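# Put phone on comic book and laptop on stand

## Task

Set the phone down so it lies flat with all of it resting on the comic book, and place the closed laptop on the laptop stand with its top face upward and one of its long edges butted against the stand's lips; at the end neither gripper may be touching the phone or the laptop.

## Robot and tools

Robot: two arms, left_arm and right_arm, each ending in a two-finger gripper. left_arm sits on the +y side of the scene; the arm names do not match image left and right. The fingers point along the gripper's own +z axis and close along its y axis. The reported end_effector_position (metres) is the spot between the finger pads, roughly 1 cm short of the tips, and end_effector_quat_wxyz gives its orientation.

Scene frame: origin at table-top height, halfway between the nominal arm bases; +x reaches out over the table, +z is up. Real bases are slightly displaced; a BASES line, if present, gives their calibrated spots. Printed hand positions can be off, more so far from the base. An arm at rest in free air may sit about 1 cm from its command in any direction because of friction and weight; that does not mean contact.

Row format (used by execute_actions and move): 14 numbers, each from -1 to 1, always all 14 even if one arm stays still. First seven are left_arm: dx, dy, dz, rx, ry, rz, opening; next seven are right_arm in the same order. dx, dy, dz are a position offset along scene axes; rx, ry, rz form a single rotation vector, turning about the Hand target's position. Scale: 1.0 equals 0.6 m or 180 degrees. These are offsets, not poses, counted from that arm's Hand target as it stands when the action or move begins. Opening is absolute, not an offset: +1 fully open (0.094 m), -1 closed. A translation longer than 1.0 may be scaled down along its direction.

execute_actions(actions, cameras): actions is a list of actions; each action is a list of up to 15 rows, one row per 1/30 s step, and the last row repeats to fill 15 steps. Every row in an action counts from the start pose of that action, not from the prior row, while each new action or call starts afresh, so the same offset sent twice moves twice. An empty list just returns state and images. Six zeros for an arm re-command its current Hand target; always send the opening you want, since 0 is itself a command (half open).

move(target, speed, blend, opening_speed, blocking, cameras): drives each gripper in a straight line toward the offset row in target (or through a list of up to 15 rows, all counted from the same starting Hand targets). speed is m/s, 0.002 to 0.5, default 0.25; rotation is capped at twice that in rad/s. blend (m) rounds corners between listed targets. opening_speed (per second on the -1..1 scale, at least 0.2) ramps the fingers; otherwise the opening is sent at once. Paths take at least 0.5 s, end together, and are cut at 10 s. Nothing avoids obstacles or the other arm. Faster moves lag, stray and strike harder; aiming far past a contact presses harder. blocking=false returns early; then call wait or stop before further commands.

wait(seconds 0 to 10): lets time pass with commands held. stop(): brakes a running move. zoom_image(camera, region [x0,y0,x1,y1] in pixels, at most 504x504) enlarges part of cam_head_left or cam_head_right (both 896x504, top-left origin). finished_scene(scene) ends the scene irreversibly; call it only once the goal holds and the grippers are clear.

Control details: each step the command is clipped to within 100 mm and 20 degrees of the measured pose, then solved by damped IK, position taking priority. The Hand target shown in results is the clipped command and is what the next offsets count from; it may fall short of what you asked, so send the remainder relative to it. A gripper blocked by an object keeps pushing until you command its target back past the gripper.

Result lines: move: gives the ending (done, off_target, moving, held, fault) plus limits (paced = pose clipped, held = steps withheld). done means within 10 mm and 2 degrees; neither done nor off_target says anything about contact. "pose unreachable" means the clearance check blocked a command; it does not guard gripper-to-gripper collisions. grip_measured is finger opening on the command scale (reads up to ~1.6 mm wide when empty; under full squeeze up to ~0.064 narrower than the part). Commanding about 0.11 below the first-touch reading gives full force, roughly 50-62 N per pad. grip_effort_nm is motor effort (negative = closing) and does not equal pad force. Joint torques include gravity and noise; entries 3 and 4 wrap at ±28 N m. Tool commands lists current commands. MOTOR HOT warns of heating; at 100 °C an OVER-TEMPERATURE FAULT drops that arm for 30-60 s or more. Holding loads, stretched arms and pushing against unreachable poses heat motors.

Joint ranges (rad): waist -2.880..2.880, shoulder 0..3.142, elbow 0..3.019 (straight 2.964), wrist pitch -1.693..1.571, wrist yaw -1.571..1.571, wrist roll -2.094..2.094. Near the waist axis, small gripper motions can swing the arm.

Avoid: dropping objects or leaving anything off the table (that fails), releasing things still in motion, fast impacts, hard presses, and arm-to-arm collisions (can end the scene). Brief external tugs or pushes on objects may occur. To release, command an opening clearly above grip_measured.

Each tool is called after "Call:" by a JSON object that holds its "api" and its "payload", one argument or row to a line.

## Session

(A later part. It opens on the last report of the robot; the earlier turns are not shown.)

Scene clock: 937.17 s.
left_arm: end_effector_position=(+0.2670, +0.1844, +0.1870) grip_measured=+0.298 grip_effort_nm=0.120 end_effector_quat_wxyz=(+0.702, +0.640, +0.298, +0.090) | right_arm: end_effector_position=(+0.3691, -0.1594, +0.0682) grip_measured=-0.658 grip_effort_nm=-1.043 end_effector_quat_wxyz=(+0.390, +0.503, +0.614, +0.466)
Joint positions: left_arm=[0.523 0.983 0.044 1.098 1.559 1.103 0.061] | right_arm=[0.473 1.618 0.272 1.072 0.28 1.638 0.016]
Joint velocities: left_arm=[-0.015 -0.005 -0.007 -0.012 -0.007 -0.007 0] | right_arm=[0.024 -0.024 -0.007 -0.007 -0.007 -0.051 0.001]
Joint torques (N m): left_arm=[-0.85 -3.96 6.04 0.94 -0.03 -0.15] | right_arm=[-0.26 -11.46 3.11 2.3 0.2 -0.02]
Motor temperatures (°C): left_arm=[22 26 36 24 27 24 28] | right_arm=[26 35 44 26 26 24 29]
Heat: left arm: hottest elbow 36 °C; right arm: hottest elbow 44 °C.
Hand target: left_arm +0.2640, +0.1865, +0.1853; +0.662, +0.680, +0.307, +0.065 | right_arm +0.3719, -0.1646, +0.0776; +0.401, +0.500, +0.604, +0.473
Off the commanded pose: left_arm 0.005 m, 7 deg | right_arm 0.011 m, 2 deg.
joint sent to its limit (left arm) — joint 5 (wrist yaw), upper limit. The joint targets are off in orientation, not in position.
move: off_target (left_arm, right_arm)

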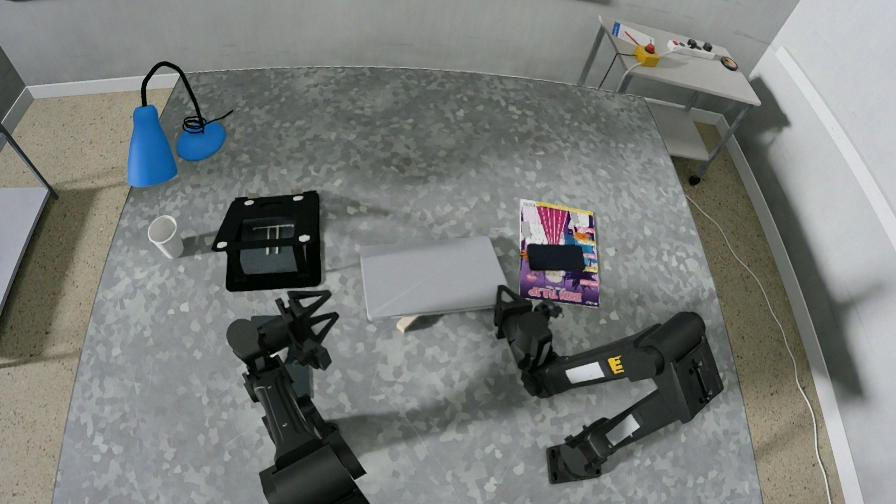

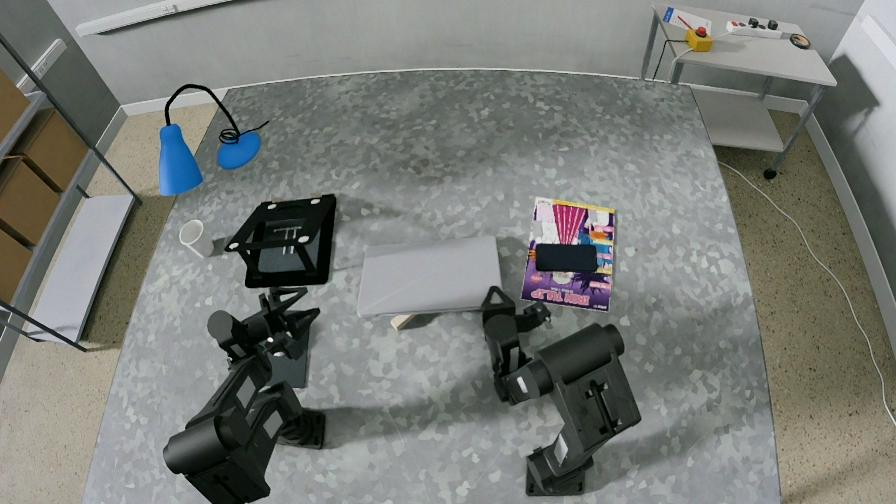

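Call:
{"api": "move", "payload": {
  "target": [
    [-0.123,-0.145,0.025,0.06,0.002,0.18,0.3,0,0,0,0,0,0,-0.85],
    [-0.082,-0.345,-0.025,0.1206,0.0041,0.3646,0.3,0,0,0,0,0,0,-0.85]
  ],
  "speed": 0.2,
  "blend": 0.02
}}

Call:
{"api": "zoom_image", "payload": {
  "camera": "cam_head_left",
  "region": [340, 240, 540, 390]
}}

Call:
{"api": "zoom_image", "payload": {
  "camera": "cam_head_right",
  "region": [320, 240, 520, 390]
}}

Scene clock: 948.60 s.
left_arm: end_effector_position=(+0.2653, +0.1834, +0.1868) grip_measured=+0.298 grip_effort_nm=0.125 end_effector_quat_wxyz=(+0.702, +0.638, +0.301, +0.094) | right_arm: end_effector_position=(+0.3691, -0.1594, +0.0682) grip_measured=-0.658 grip_effort_nm=-1.038 end_effector_quat_wxyz=(+0.390, +0.503, +0.614, +0.466)
Joint positions: left_arm=[0.523 0.966 0.034 1.098 1.549 1.097 0.061] | right_arm=[0.473 1.618 0.272 1.072 0.28 1.638 0.016]
Joint velocities: left_arm=[0.015 0.005 -0.007 0.002 0.066 -0.037 0.001] | right_arm=[-0.015 0.005 0.007 0.007 0.007 0.007 0]
Joint torques (N m): left_arm=[-0.97 -1.08 7.8 1.05 0.06 -0.05] | right_arm=[-0.32 -11.52 3.11 2.28 0.22 -0.02]
Motor temperatures (°C): left_arm=[22 25 36 24 27 24 27] | right_arm=[26 35 43 26 25 24 29]
Heat: left arm: hottest elbow 36 °C; right arm: hottest elbow 43 °C.
Hand target: left_arm +0.2671, +0.1845, +0.1870; +0.702, +0.639, +0.301, +0.092 | right_arm +0.3718, -0.1645, +0.0775; +0.401, +0.500, +0.604, +0.472
Off the commanded pose: left_arm 0.211 m, 68 deg | right_arm 0.011 m, 2 deg.
move: held (left_arm; a check stopped the path), off_target (right_arm); path passed 0 of 2 targets; limits=held
pose unreachable (left arm): on one or more control steps of this call, first in action 0 (counted from 0), this arm could not follow its commanded pose, so it was not sent that pose on those steps. It may still have moved: this result reports where it is.
cause: moving toward the commanded pose would bring two parts of the arm too close to each other (its shoulder (the part past joint 1) and its forearm (the part past joint 3), with joints 2 (shoulder) and 3 (elbow) between them).

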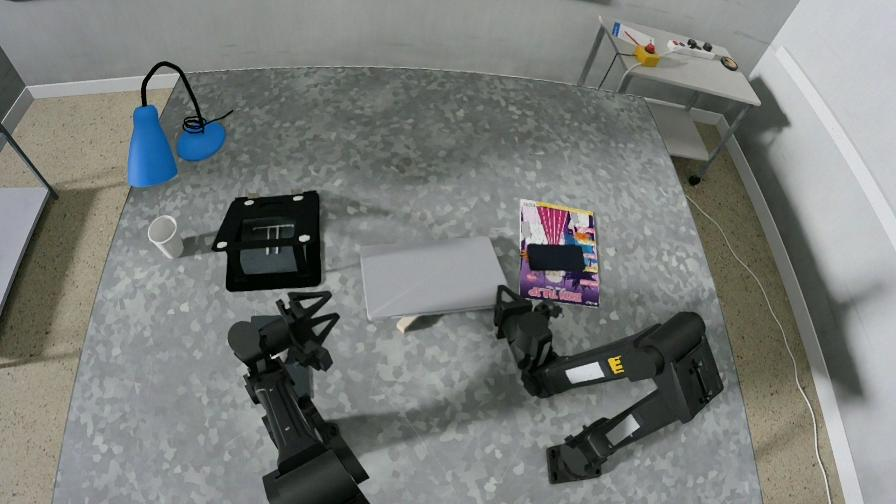

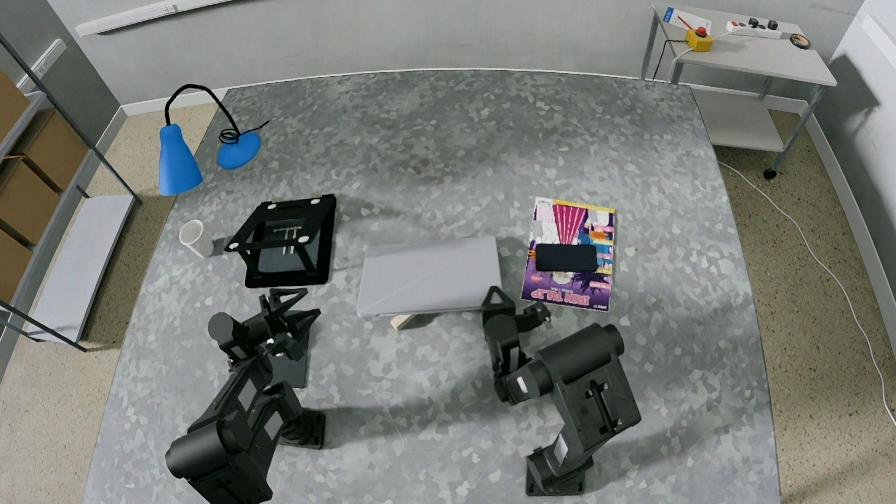

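Scaled by 2.520.

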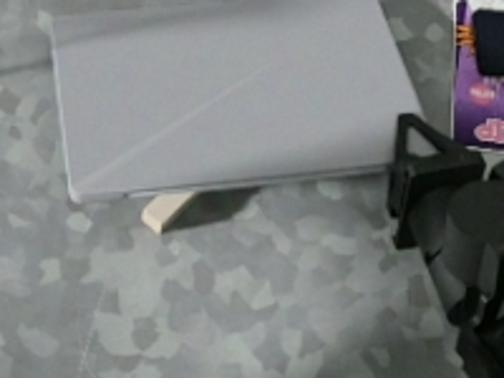

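Scaled by 2.520.

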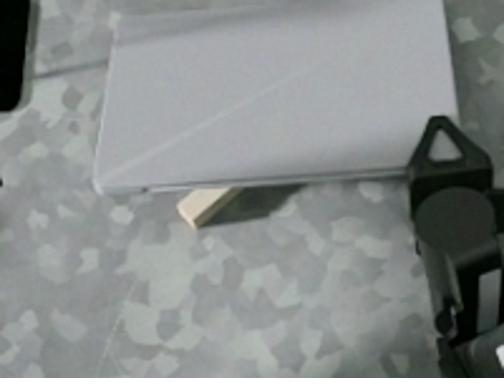

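Call:
{"api": "move", "payload": {
  "target": [
    [0.072,-0.06,0.122,0.03,0.011,0.09,0.3,0,0,0,0,0,0,-0.85],
    [0.072,-0.15,0.122,0.066,0.022,0.177,0.3,0,0,0,0,0,0,-0.85],
    [-0.087,-0.342,0.005,0.132,0.0444,0.3548,0.3,0,0,0,0,0,0,-0.85]
  ],
  "speed": 0.2,
  "blend": 0.02
}}

Call:
{"api": "zoom_image", "payload": {
  "camera": "cam_head_left",
  "region": [340, 240, 540, 390]
}}

Call:
{"api": "zoom_image", "payload": {
  "camera": "cam_head_right",
  "region": [320, 240, 520, 390]
}}

Scene clock: 970.00 s.
left_arm: end_effector_position=(+0.2132, -0.0009, +0.1764) grip_measured=+0.298 grip_effort_nm=0.129 end_effector_quat_wxyz=(+0.387, +0.519, +0.599, +0.472) | right_arm: end_effector_position=(+0.3691, -0.1594, +0.0682) grip_measured=-0.658 grip_effort_nm=-1.038 end_effector_quat_wxyz=(+0.390, +0.503, +0.614, +0.466)
Joint positions: left_arm=[-1.536 1.314 0.684 -1.323 -1.291 -0.369 0.061] | right_arm=[0.473 1.618 0.272 1.072 0.28 1.637 0.016]
Joint velocities: left_arm=[-0.005 -0.005 -0.017 0.007 -0.066 -0.007 -0.001] | right_arm=[-0.005 0.005 -0.007 0.002 0.007 -0.007 0.001]
Joint torques (N m): left_arm=[-1.32 -7.47 12.86 -0.42 -0.46 -0.13] | right_arm=[-0.32 -11.52 3.08 2.33 0.21 -0.02]
Motor temperatures (°C): left_arm=[22 25 38 24 27 24 27] | right_arm=[26 34 41 26 25 24 29]
Heat: left arm: hottest elbow 38 °C; right arm: hottest elbow 41 °C.
Hand target: left_arm +0.2140, -0.0198, +0.1884; +0.397, +0.509, +0.609, +0.460 | right_arm +0.3718, -0.1645, +0.0775; +0.401, +0.500, +0.604, +0.472
Off the commanded pose: left_arm 0.024 m, 2 deg | right_arm 0.011 m, 2 deg.
move: off_target (left_arm, right_arm)

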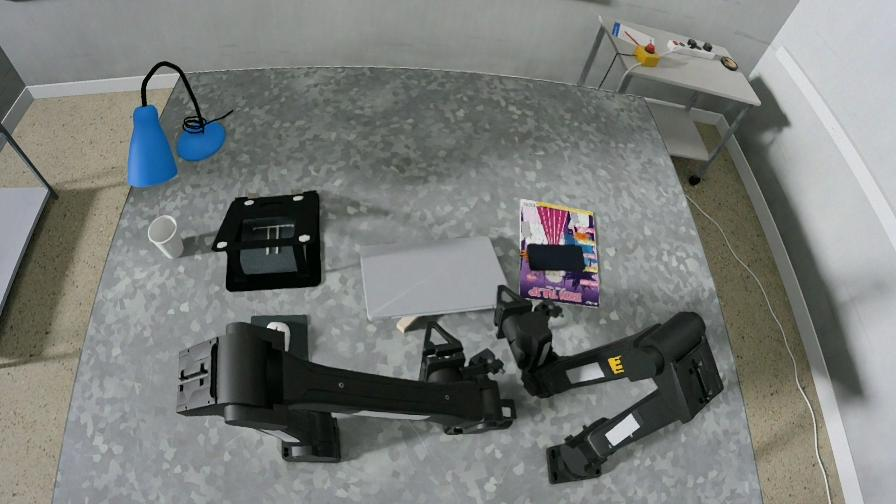

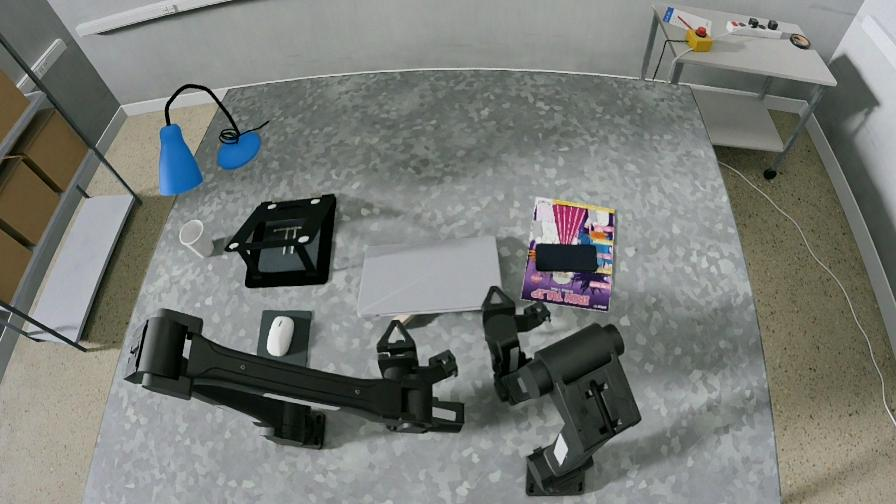

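Scaled by 2.520.

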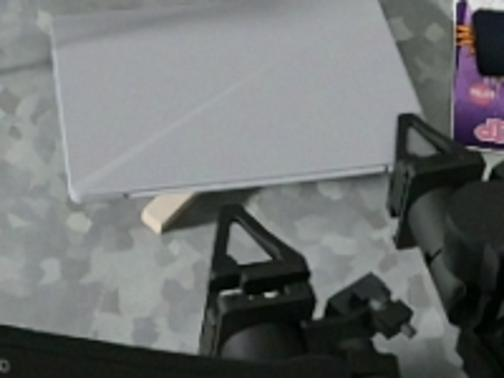

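Scaled by 2.520.

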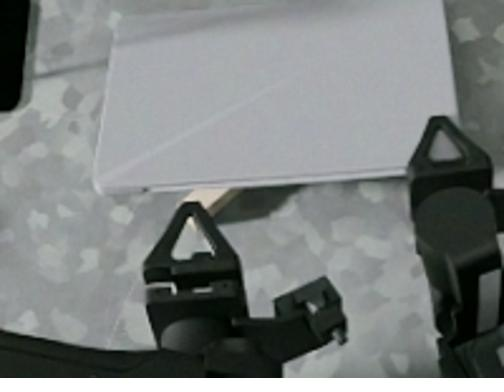

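Call:
{"api": "move", "payload": {
  "target": [0.0,-0.01,-0.17,0,0,0,0.4,0,0,0,0,0,0,-0.85],
  "speed": 0.15
}}

Call:
{"api": "zoom_image", "payload": {
  "camera": "cam_head_left",
  "region": [340, 240, 540, 390]
}}

Call:
{"api": "zoom_image", "payload": {
  "camera": "cam_head_right",
  "region": [320, 240, 520, 390]
}}

Scene clock: 978.20 s.
left_arm: end_effector_position=(+0.2145, -0.0248, +0.0903) grip_measured=+0.398 grip_effort_nm=0.134 end_effector_quat_wxyz=(+0.399, +0.504, +0.613, +0.458) | right_arm: end_effector_position=(+0.3691, -0.1594, +0.0682) grip_measured=-0.658 grip_effort_nm=-1.038 end_effector_quat_wxyz=(+0.390, +0.503, +0.614, +0.466)
Joint positions: left_arm=[-1.536 1.575 0.651 -1.01 -1.287 -0.404 0.066] | right_arm=[0.473 1.618 0.272 1.072 0.28 1.637 0.016]
Joint velocities: left_arm=[-0.005 0.005 0.012 0.002 0.022 0.051 0] | right_arm=[-0.005 -0.005 0.012 0.012 -0.007 0.022 0]
Joint torques (N m): left_arm=[-1.79 -9.93 5.19 0.02 -0.6 -0.02] | right_arm=[-0.32 -11.52 3.1 2.29 0.21 -0.02]
Motor temperatures (°C): left_arm=[22 25 38 24 27 24 27] | right_arm=[26 34 41 26 25 24 29]
Heat: left arm: hottest elbow 38 °C; right arm: hottest elbow 41 °C.
Hand target: left_arm +0.2129, -0.0234, +0.0868; +0.397, +0.509, +0.609, +0.460 | right_arm +0.3718, -0.1645, +0.0775; +0.401, +0.500, +0.604, +0.472
Off the commanded pose: left_arm 0.004 m, 1 deg | right_arm 0.011 m, 2 deg.
move: off_target (right_arm)

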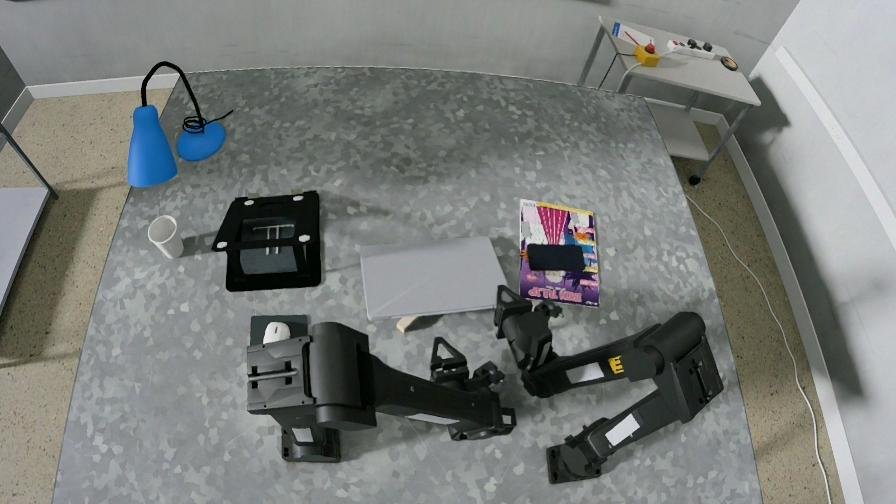

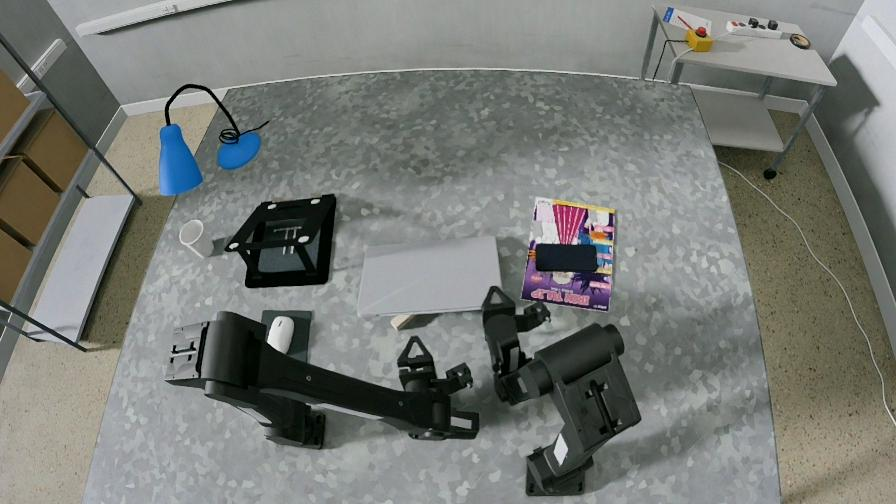

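Scaled by 2.520.

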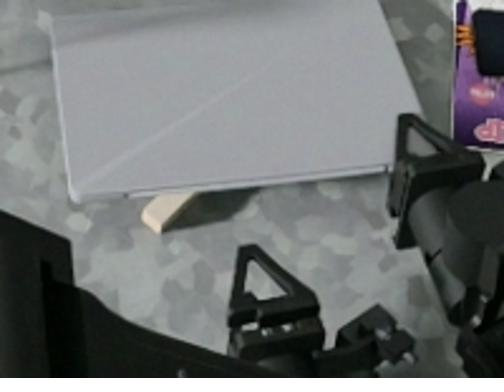

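Scaled by 2.520.

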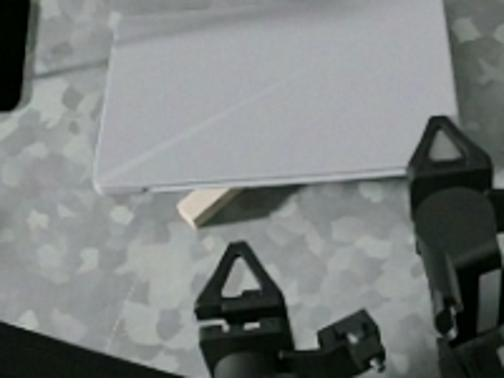

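Call:
{"api": "move", "payload": {
  "target": [0.11,0.02,-0.02,0,0,0,0.4,0,0,0,0,0,0,-0.85],
  "speed": 0.08,
  "cameras": ["cam_head_left","cam_head_right"]
}}

Call:
{"api": "zoom_image", "payload": {
  "camera": "cam_head_left",
  "region": [340, 240, 540, 390]
}}

Call:
{"api": "zoom_image", "payload": {
  "camera": "cam_head_right",
  "region": [320, 240, 520, 390]
}}

Scene clock: 988.80 s.
left_arm: end_effector_position=(+0.2748, -0.0142, +0.0705) grip_measured=+0.398 grip_effort_nm=0.125 end_effector_quat_wxyz=(+0.392, +0.515, +0.605, +0.465) | right_arm: end_effector_position=(+0.3691, -0.1594, +0.0682) grip_measured=-0.658 grip_effort_nm=-1.038 end_effector_quat_wxyz=(+0.390, +0.503, +0.614, +0.466)
Joint positions: left_arm=[-1.328 1.523 0.491 -0.164 -1.287 0.394 0.066] | right_arm=[0.473 1.618 0.272 1.072 0.28 1.637 0.016]
Joint velocities: left_arm=[-0.005 0.005 -0.017 -0.017 -0.037 0.007 -0.001] | right_arm=[-0.005 -0.024 -0.002 -0.017 0.095 -0.007 -0.001]
Joint torques (N m): left_arm=[-0.97 -11.4 4.89 1.18 -0.5 0.01] | right_arm=[-0.32 -11.46 3.08 2.32 0.22 -0.02]
Motor temperatures (°C): left_arm=[22 25 38 24 27 24 27] | right_arm=[26 34 40 26 25 24 29]
Heat: left arm: hottest elbow 38 °C; right arm: hottest elbow 40 °C.
Hand target: left_arm +0.2783, -0.0099, +0.0750; +0.396, +0.507, +0.610, +0.462 | right_arm +0.3718, -0.1645, +0.0775; +0.401, +0.500, +0.604, +0.472
Off the commanded pose: left_arm 0.007 m, 1 deg | right_arm 0.011 m, 2 deg.
move: off_target (right_arm)

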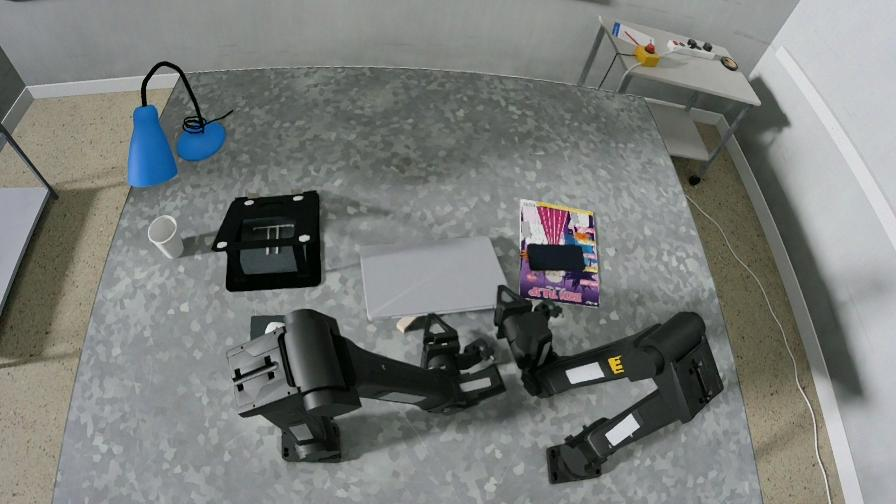

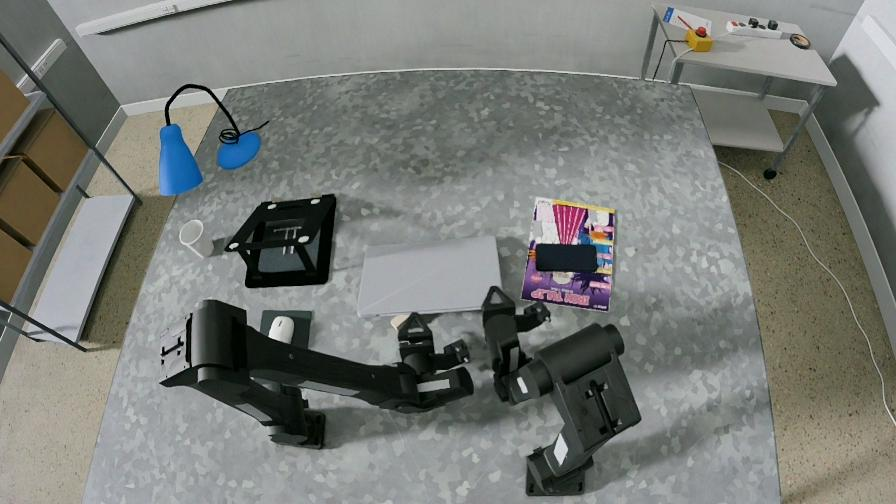

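Scaled by 2.520.

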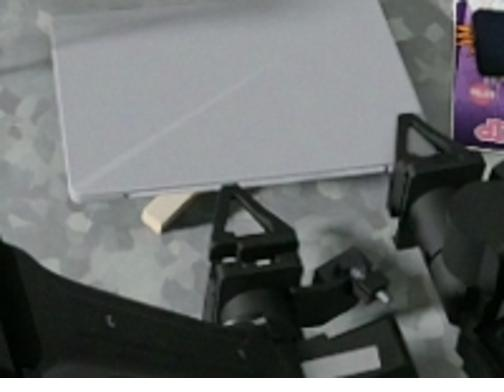

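Scaled by 2.520.

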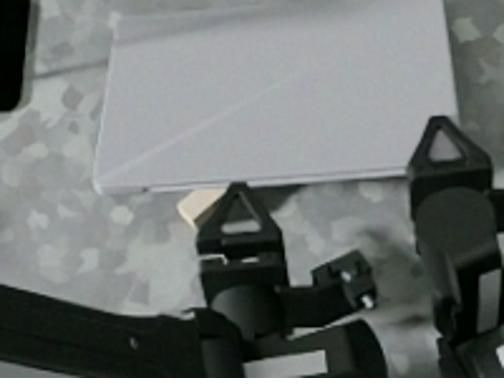

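Call:
{"api": "execute_actions", "payload": {
  "actions": []
}}

Call:
{"api": "zoom_image", "payload": {
  "camera": "cam_head_left",
  "region": [340, 220, 560, 360]
}}

Call:
{"api": "zoom_image", "payload": {
  "camera": "cam_head_right",
  "region": [320, 220, 540, 360]
}}

Scene clock: 1018.23 s.
left_arm: end_effector_position=(+0.2748, -0.0143, +0.0705) grip_measured=+0.398 grip_effort_nm=0.125 end_effector_quat_wxyz=(+0.392, +0.515, +0.604, +0.465) | right_arm: end_effector_position=(+0.3691, -0.1594, +0.0682) grip_measured=-0.658 grip_effort_nm=-1.033 end_effector_quat_wxyz=(+0.390, +0.503, +0.614, +0.466)
Joint positions: left_arm=[-1.328 1.523 0.491 -0.164 -1.287 0.394 0.066] | right_arm=[0.473 1.618 0.272 1.072 0.28 1.637 0.016]
Joint velocities: left_arm=[-0.005 -0.005 -0.007 0.007 -0.125 0.022 -0.001] | right_arm=[-0.005 0.005 -0.007 0.012 0.066 -0.007 0]
Joint torques (N m): left_arm=[-0.5 -11.34 4.97 1.5 -0.51 0.01] | right_arm=[-0.26 -11.46 3.1 2.3 0.21 -0.01]
Motor temperatures (°C): left_arm=[22 26 37 24 27 23 27] | right_arm=[26 34 39 26 25 24 29]
Heat: left arm: hottest elbow 37 °C; right arm: hottest elbow 39 °C.
Hand target: left_arm +0.2783, -0.0100, +0.0750; +0.396, +0.507, +0.610, +0.462 | right_arm +0.3718, -0.1645, +0.0775; +0.401, +0.500, +0.604, +0.472
Tool commands: left_gripper/opening=+0.4 right_gripper/opening=-0.85
Off the commanded pose: left_arm 0.007 m, 1 deg | right_arm 0.011 m, 2 deg.

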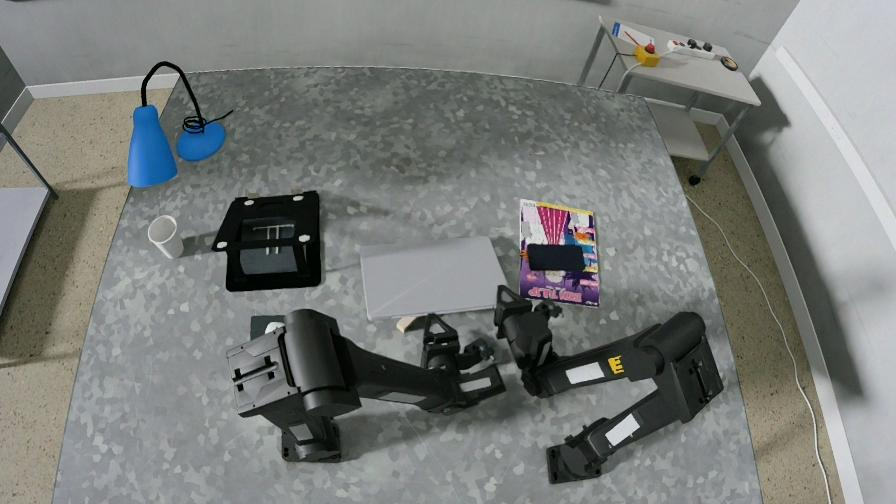

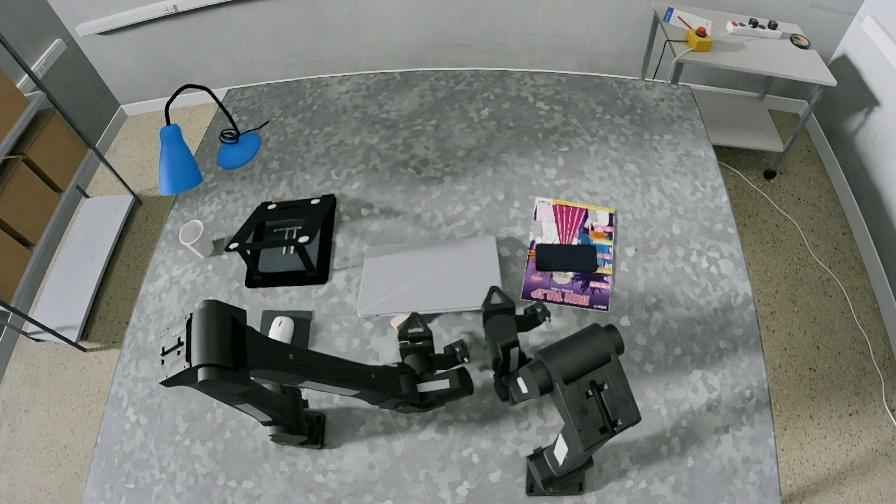

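Scaled by 2.291.

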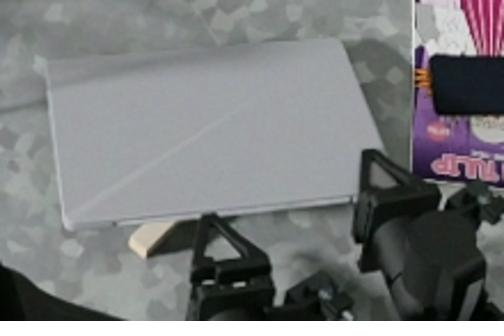

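Scaled by 2.291.

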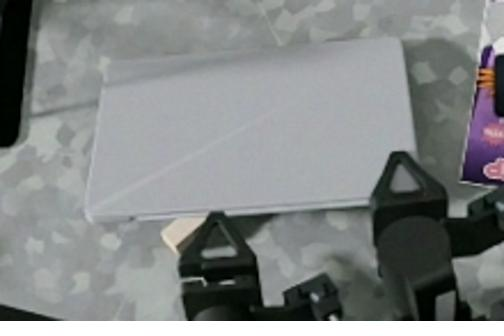

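Call:
{"api": "move", "payload": {
  "target": [0.073, 0.013, -0.012, 0, 0, 0, 0.4, 0, 0, 0, 0, 0, 0, -0.85],
  "speed": 0.06
}}

Call:
{"api": "zoom_image", "payload": {
  "camera": "cam_head_left",
  "region": [340, 220, 560, 360]
}}

Call:
{"api": "zoom_image", "payload": {
  "camera": "cam_head_right",
  "region": [320, 220, 540, 360]
}}

Scene clock: 1023.20 s.
left_arm: end_effector_position=(+0.3190, -0.0082, +0.0727) grip_measured=+0.398 grip_effort_nm=0.129 end_effector_quat_wxyz=(+0.401, +0.507, +0.611, +0.458) | right_arm: end_effector_position=(+0.3691, -0.1594, +0.0682) grip_measured=-0.658 grip_effort_nm=-1.038 end_effector_quat_wxyz=(+0.390, +0.503, +0.614, +0.466)
Joint positions: left_arm=[-1.182 1.54 0.442 0.288 -1.205 0.769 0.066] | right_arm=[0.473 1.618 0.272 1.072 0.28 1.637 0.016]
Joint velocities: left_arm=[-0.005 -0.005 -0.012 -0.007 -0.051 0.095 0] | right_arm=[-0.005 -0.024 0.007 -0.007 -0.007 -0.007 0]
Joint torques (N m): left_arm=[-0.67 -9.52 4.98 1.85 -0.38 0.04] | right_arm=[-0.26 -11.52 3.11 2.3 0.22 -0.01]
Motor temperatures (°C): left_arm=[22 26 37 24 27 23 27] | right_arm=[26 34 39 26 25 24 29]
Heat: left arm: hottest elbow 37 °C; right arm: hottest elbow 39 °C.
Hand target: left_arm +0.3216, -0.0018, +0.0676; +0.394, +0.507, +0.611, +0.462 | right_arm +0.3718, -0.1645, +0.0775; +0.401, +0.500, +0.604, +0.472
Off the commanded pose: left_arm 0.008 m, 1 deg | right_arm 0.011 m, 2 deg.
move: off_target (right_arm)

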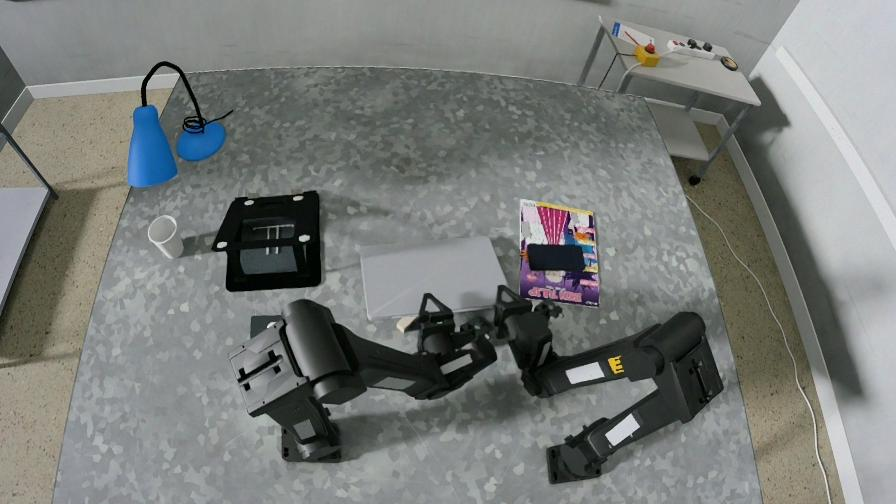

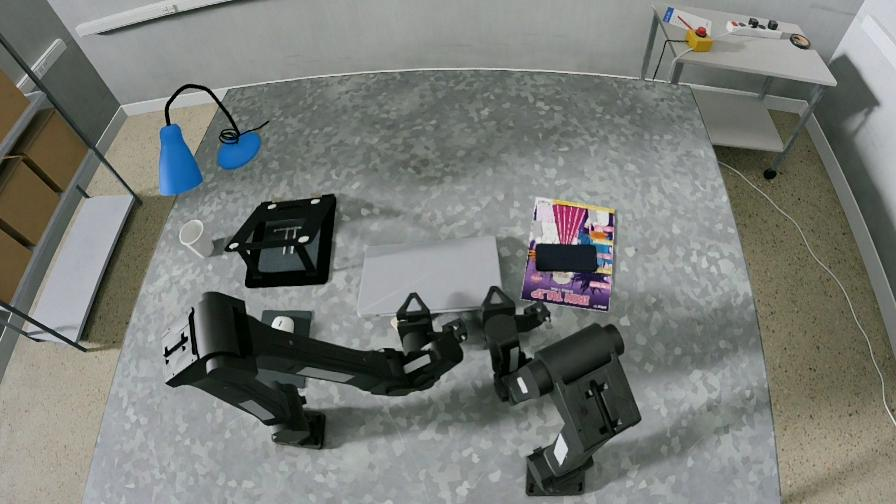

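Scaled by 2.291.

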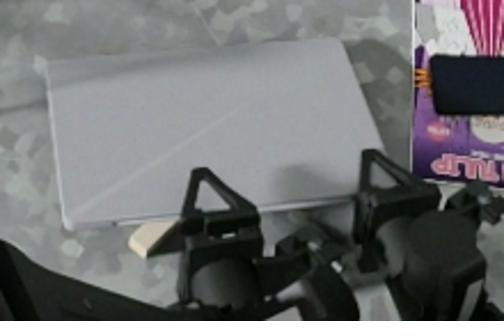

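Scaled by 2.291.

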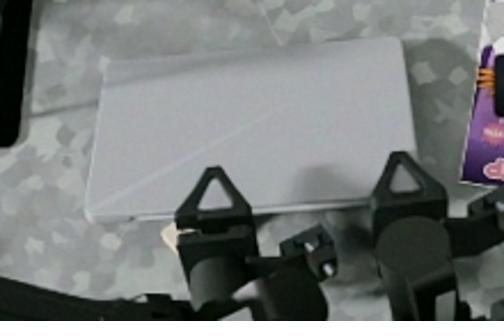

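Call:
{"api": "move", "payload": {
  "target": [0, 0, 0, 0, 0, 0, -0.85, 0, 0, 0, 0, 0, 0, -0.85],
  "opening_speed": 0.5
}}

Call:
{"api": "zoom_image", "payload": {
  "camera": "cam_head_left",
  "region": [340, 220, 560, 360]
}}

Scene clock: 1029.60 s.
left_arm: end_effector_position=(+0.3189, -0.0085, +0.0720) grip_measured=-0.647 grip_effort_nm=-1.004 end_effector_quat_wxyz=(+0.401, +0.508, +0.610, +0.457) | right_arm: end_effector_position=(+0.3691, -0.1594, +0.0682) grip_measured=-0.658 grip_effort_nm=-1.038 end_effector_quat_wxyz=(+0.392, +0.501, +0.616, +0.465)
Joint positions: left_arm=[-1.182 1.541 0.441 0.291 -1.201 0.771 0.017] | right_arm=[0.473 1.618 0.272 1.072 0.28 1.632 0.016]
Joint velocities: left_arm=[-0.005 -0.005 0.002 -0.012 -0.022 -0.066 -0.001] | right_arm=[0.005 -0.005 -0.002 0.002 -0.051 -0.007 -0.001]
Joint torques (N m): left_arm=[-0.91 -9.05 4.94 1.84 -0.51 0.01] | right_arm=[-0.32 -11.52 3.1 2.3 0.2 0.02]
Motor temperatures (°C): left_arm=[22 26 37 24 27 23 27] | right_arm=[26 34 39 26 25 24 29]
Heat: left arm: hottest elbow 37 °C; right arm: hottest elbow 39 °C.
Hand target: left_arm +0.3216, -0.0019, +0.0676; +0.395, +0.507, +0.611, +0.462 | right_arm +0.3718, -0.1645, +0.0775; +0.401, +0.500, +0.604, +0.472
Off the commanded pose: left_arm 0.009 m, 1 deg | right_arm 0.011 m, 2 deg.
move: off_target (right_arm)

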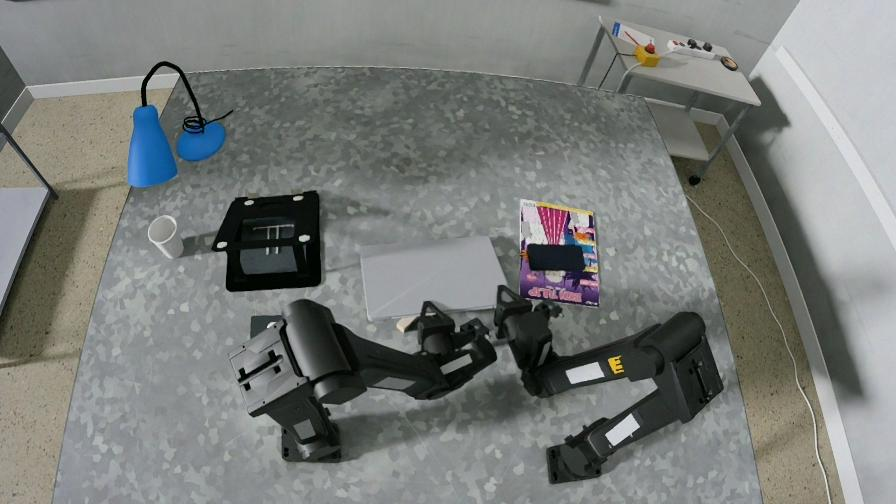

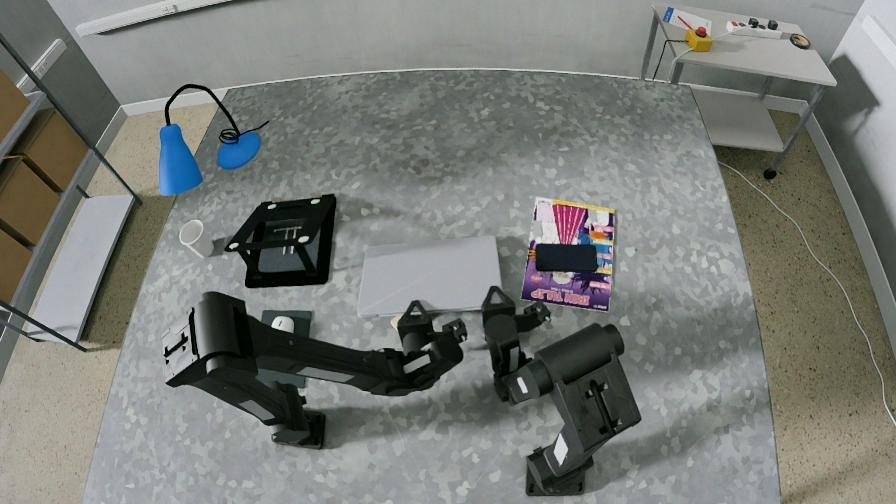

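Scaled by 2.291.

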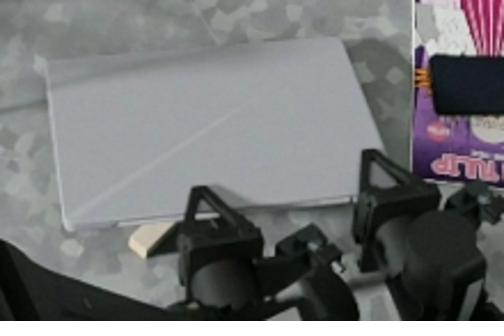

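Call:
{"api": "move", "payload": {
  "target": [0, 0, 0, 0, 0, 0, -0.85, -0.0045, 0.0085, -0.012, 0, 0, 0, -0.85],
  "speed": 0.05,
  "cameras": []
}}

Call:
{"api": "move", "payload": {
  "target": [0, 0, 0, 0, 0, 0, -0.85, 0, 0, 0, 0, 0, 0, 0.4],
  "opening_speed": 0.4
}}

Call:
{"api": "zoom_image", "payload": {
  "camera": "cam_head_left",
  "region": [340, 220, 560, 360]
}}

Scene clock: 1034.20 s.
left_arm: end_effector_position=(+0.3188, -0.0089, +0.0709) grip_measured=-0.648 grip_effort_nm=-1.009 end_effector_quat_wxyz=(+0.400, +0.511, +0.610, +0.456) | right_arm: end_effector_position=(+0.3686, -0.1601, +0.0648) grip_measured=-0.658 grip_effort_nm=-1.043 end_effector_quat_wxyz=(+0.393, +0.504, +0.613, +0.465)
Joint positions: left_arm=[-1.182 1.543 0.441 0.291 -1.198 0.773 0.017] | right_arm=[0.477 1.638 0.271 1.093 0.291 1.639 0.016]
Joint velocities: left_arm=[-0.034 0.005 -0.002 -0.002 -0.051 0.007 0.001] | right_arm=[-0.015 -0.005 0.002 0.002 0.007 0.007 0]
Joint torques (N m): left_arm=[-0.32 -8.82 4.88 1.68 -0.62 0.02] | right_arm=[1.08 -10.29 3 3 0.53 0.02]
Motor temperatures (°C): left_arm=[22 26 37 24 27 23 27] | right_arm=[26 34 39 26 25 24 30]
Heat: left arm: hottest elbow 37 °C; right arm: hottest elbow 39 °C.
Hand target: left_arm +0.3216, -0.0019, +0.0677; +0.395, +0.507, +0.611, +0.462 | right_arm +0.3692, -0.1593, +0.0703; +0.401, +0.500, +0.604, +0.472
Off the commanded pose: left_arm 0.008 m, 1 deg | right_arm 0.005 m, 2 deg.
move: done
No camera images: "cameras" was empty.

Scene clock: 1037.63 s.
left_arm: end_effector_position=(+0.3183, -0.0082, +0.0674) grip_measured=-0.651 grip_effort_nm=-1.009 end_effector_quat_wxyz=(+0.396, +0.514, +0.608, +0.457) | right_arm: end_effector_position=(+0.3697, -0.1606, +0.0685) grip_measured=+0.398 grip_effort_nm=0.066 end_effector_quat_wxyz=(+0.399, +0.504, +0.606, +0.469)
Joint positions: left_arm=[-1.182 1.553 0.44 0.291 -1.195 0.773 0.016] | right_arm=[0.478 1.642 0.271 1.114 0.302 1.638 0.066]
Joint velocities: left_arm=[-0.005 0.005 0.007 0.002 -0.037 -0.037 -0.001] | right_arm=[-0.015 -0.015 -0.002 0.017 0.007 -0.037 0]
Joint torques (N m): left_arm=[0.15 -10.7 4.93 1.87 -0.69 0.06] | right_arm=[0.85 -10.29 3 2.19 0.16 0.03]
Motor temperatures (°C): left_arm=[22 26 37 24 27 23 27] | right_arm=[26 34 39 26 25 24 29]
Heat: left arm: hottest elbow 37 °C; right arm: hottest elbow 39 °C.
Hand target: left_arm +0.3216, -0.0019, +0.0677; +0.395, +0.507, +0.611, +0.462 | right_arm +0.3692, -0.1593, +0.0705; +0.401, +0.500, +0.604, +0.473
Off the commanded pose: left_arm 0.007 m, 1 deg | right_arm 0.002 m, 1 deg.
move: done

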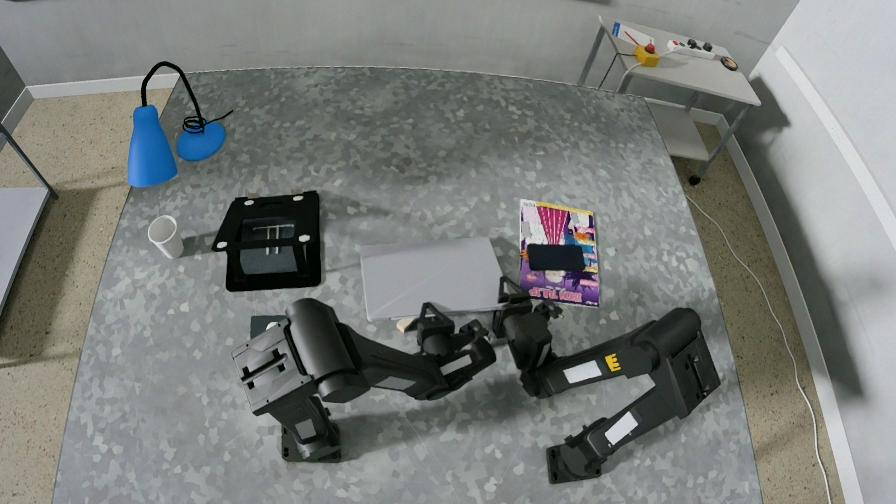

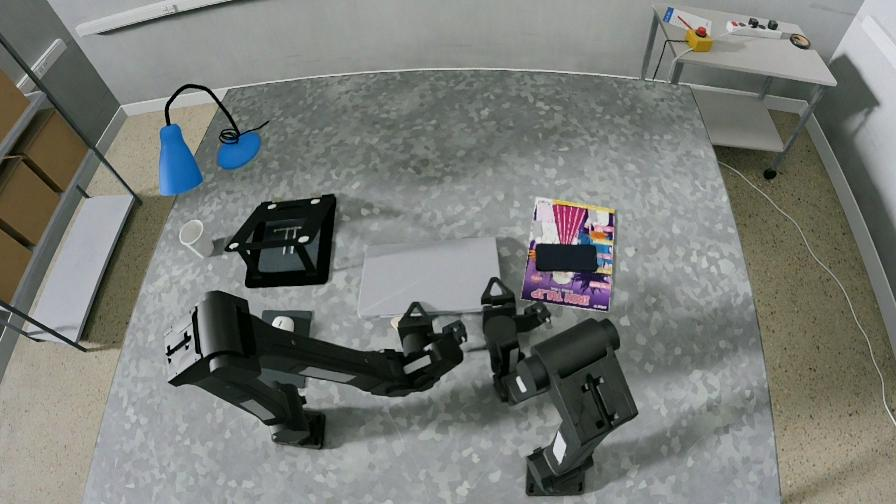

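Scaled by 2.291.

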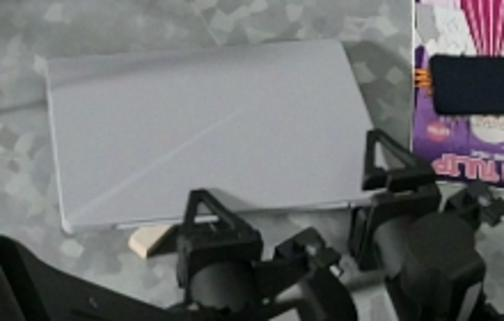

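Call:
{"api": "move", "payload": {
  "target": [
    [0, 0, 0, 0, 0, 0, -0.85, -0.2, -0.037, 0.05, 0, 0, 0, 0.4],
    [0, 0, 0, 0, 0, 0, -0.85, -0.22, -0.25, 0.25, 0, 0, 0, 0.4]
  ],
  "speed": 0.12
}}

Call:
{"api": "zoom_image", "payload": {
  "camera": "cam_head_left",
  "region": [340, 220, 560, 360]
}}

Scene clock: 1042.00 s.
left_arm: end_effector_position=(+0.3183, -0.0082, +0.0674) grip_measured=-0.651 grip_effort_nm=-1.013 end_effector_quat_wxyz=(+0.396, +0.514, +0.608, +0.457) | right_arm: end_effector_position=(+0.2668, -0.1783, +0.0987) grip_measured=+0.399 grip_effort_nm=0.066 end_effector_quat_wxyz=(+0.410, +0.495, +0.599, +0.476)
Joint positions: left_arm=[-1.182 1.553 0.44 0.291 -1.195 0.773 0.016] | right_arm=[0.678 1.237 0.021 0.975 0.502 1.668 0.066]
Joint velocities: left_arm=[-0.005 -0.005 -0.012 -0.017 -0.051 0.007 -0.001] | right_arm=[-0.005 -0.005 0.012 0.012 0.037 -0.007 0]
Joint torques (N m): left_arm=[0.32 -9.64 5.05 1.94 -0.68 -0.03] | right_arm=[-0.26 -3.19 4.89 1.98 0.05 0.07]
Motor temperatures (°C): left_arm=[22 26 37 24 27 23 28] | right_arm=[26 34 39 26 25 24 29]
Heat: left arm: hottest elbow 37 °C; right arm: hottest elbow 39 °C.
Hand target: left_arm +0.3216, -0.0019, +0.0677; +0.395, +0.507, +0.611, +0.462 | right_arm +0.2700, -0.1793, +0.0985; +0.413, +0.497, +0.597, +0.475
Off the commanded pose: left_arm 0.007 m, 1 deg | right_arm 0.181 m, 1 deg.
move: held (right_arm; a check stopped the path); path passed 1 of 2 targets; limits=held
pose unreachable (right arm): on one or more control steps of this call, first in action 0 (counted from 0), this arm could not follow its commanded pose, so it was not sent that pose on those steps. It may still have moved: this result reports where it is.
cause: moving toward the commanded pose would bring two parts of the arm too close to each other (its shoulder (the part past joint 1) and its forearm (the part past joint 3), with joints 2 (shoulder) and 3 (elbow) between them).

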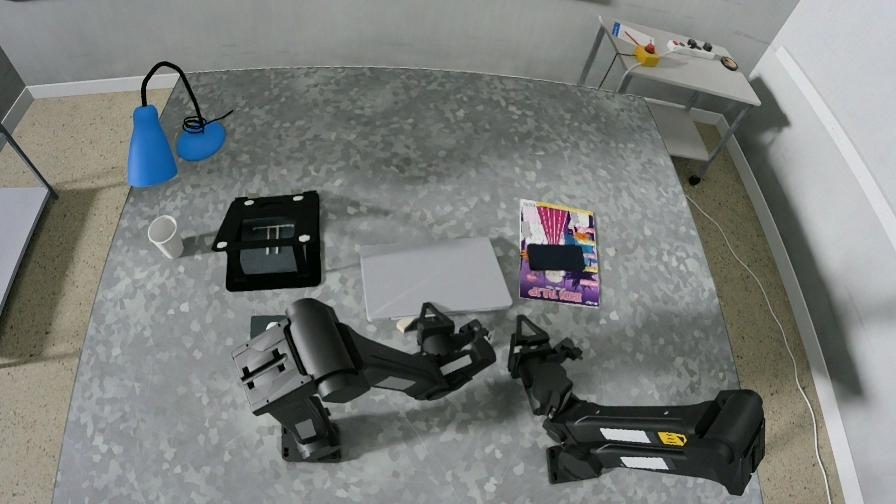

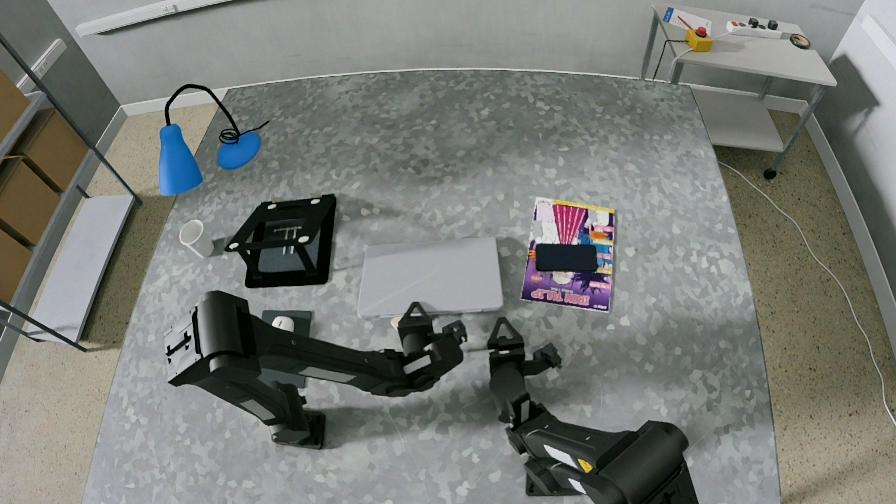

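Scaled by 2.291.

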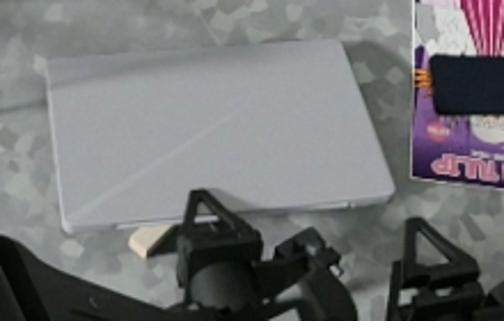

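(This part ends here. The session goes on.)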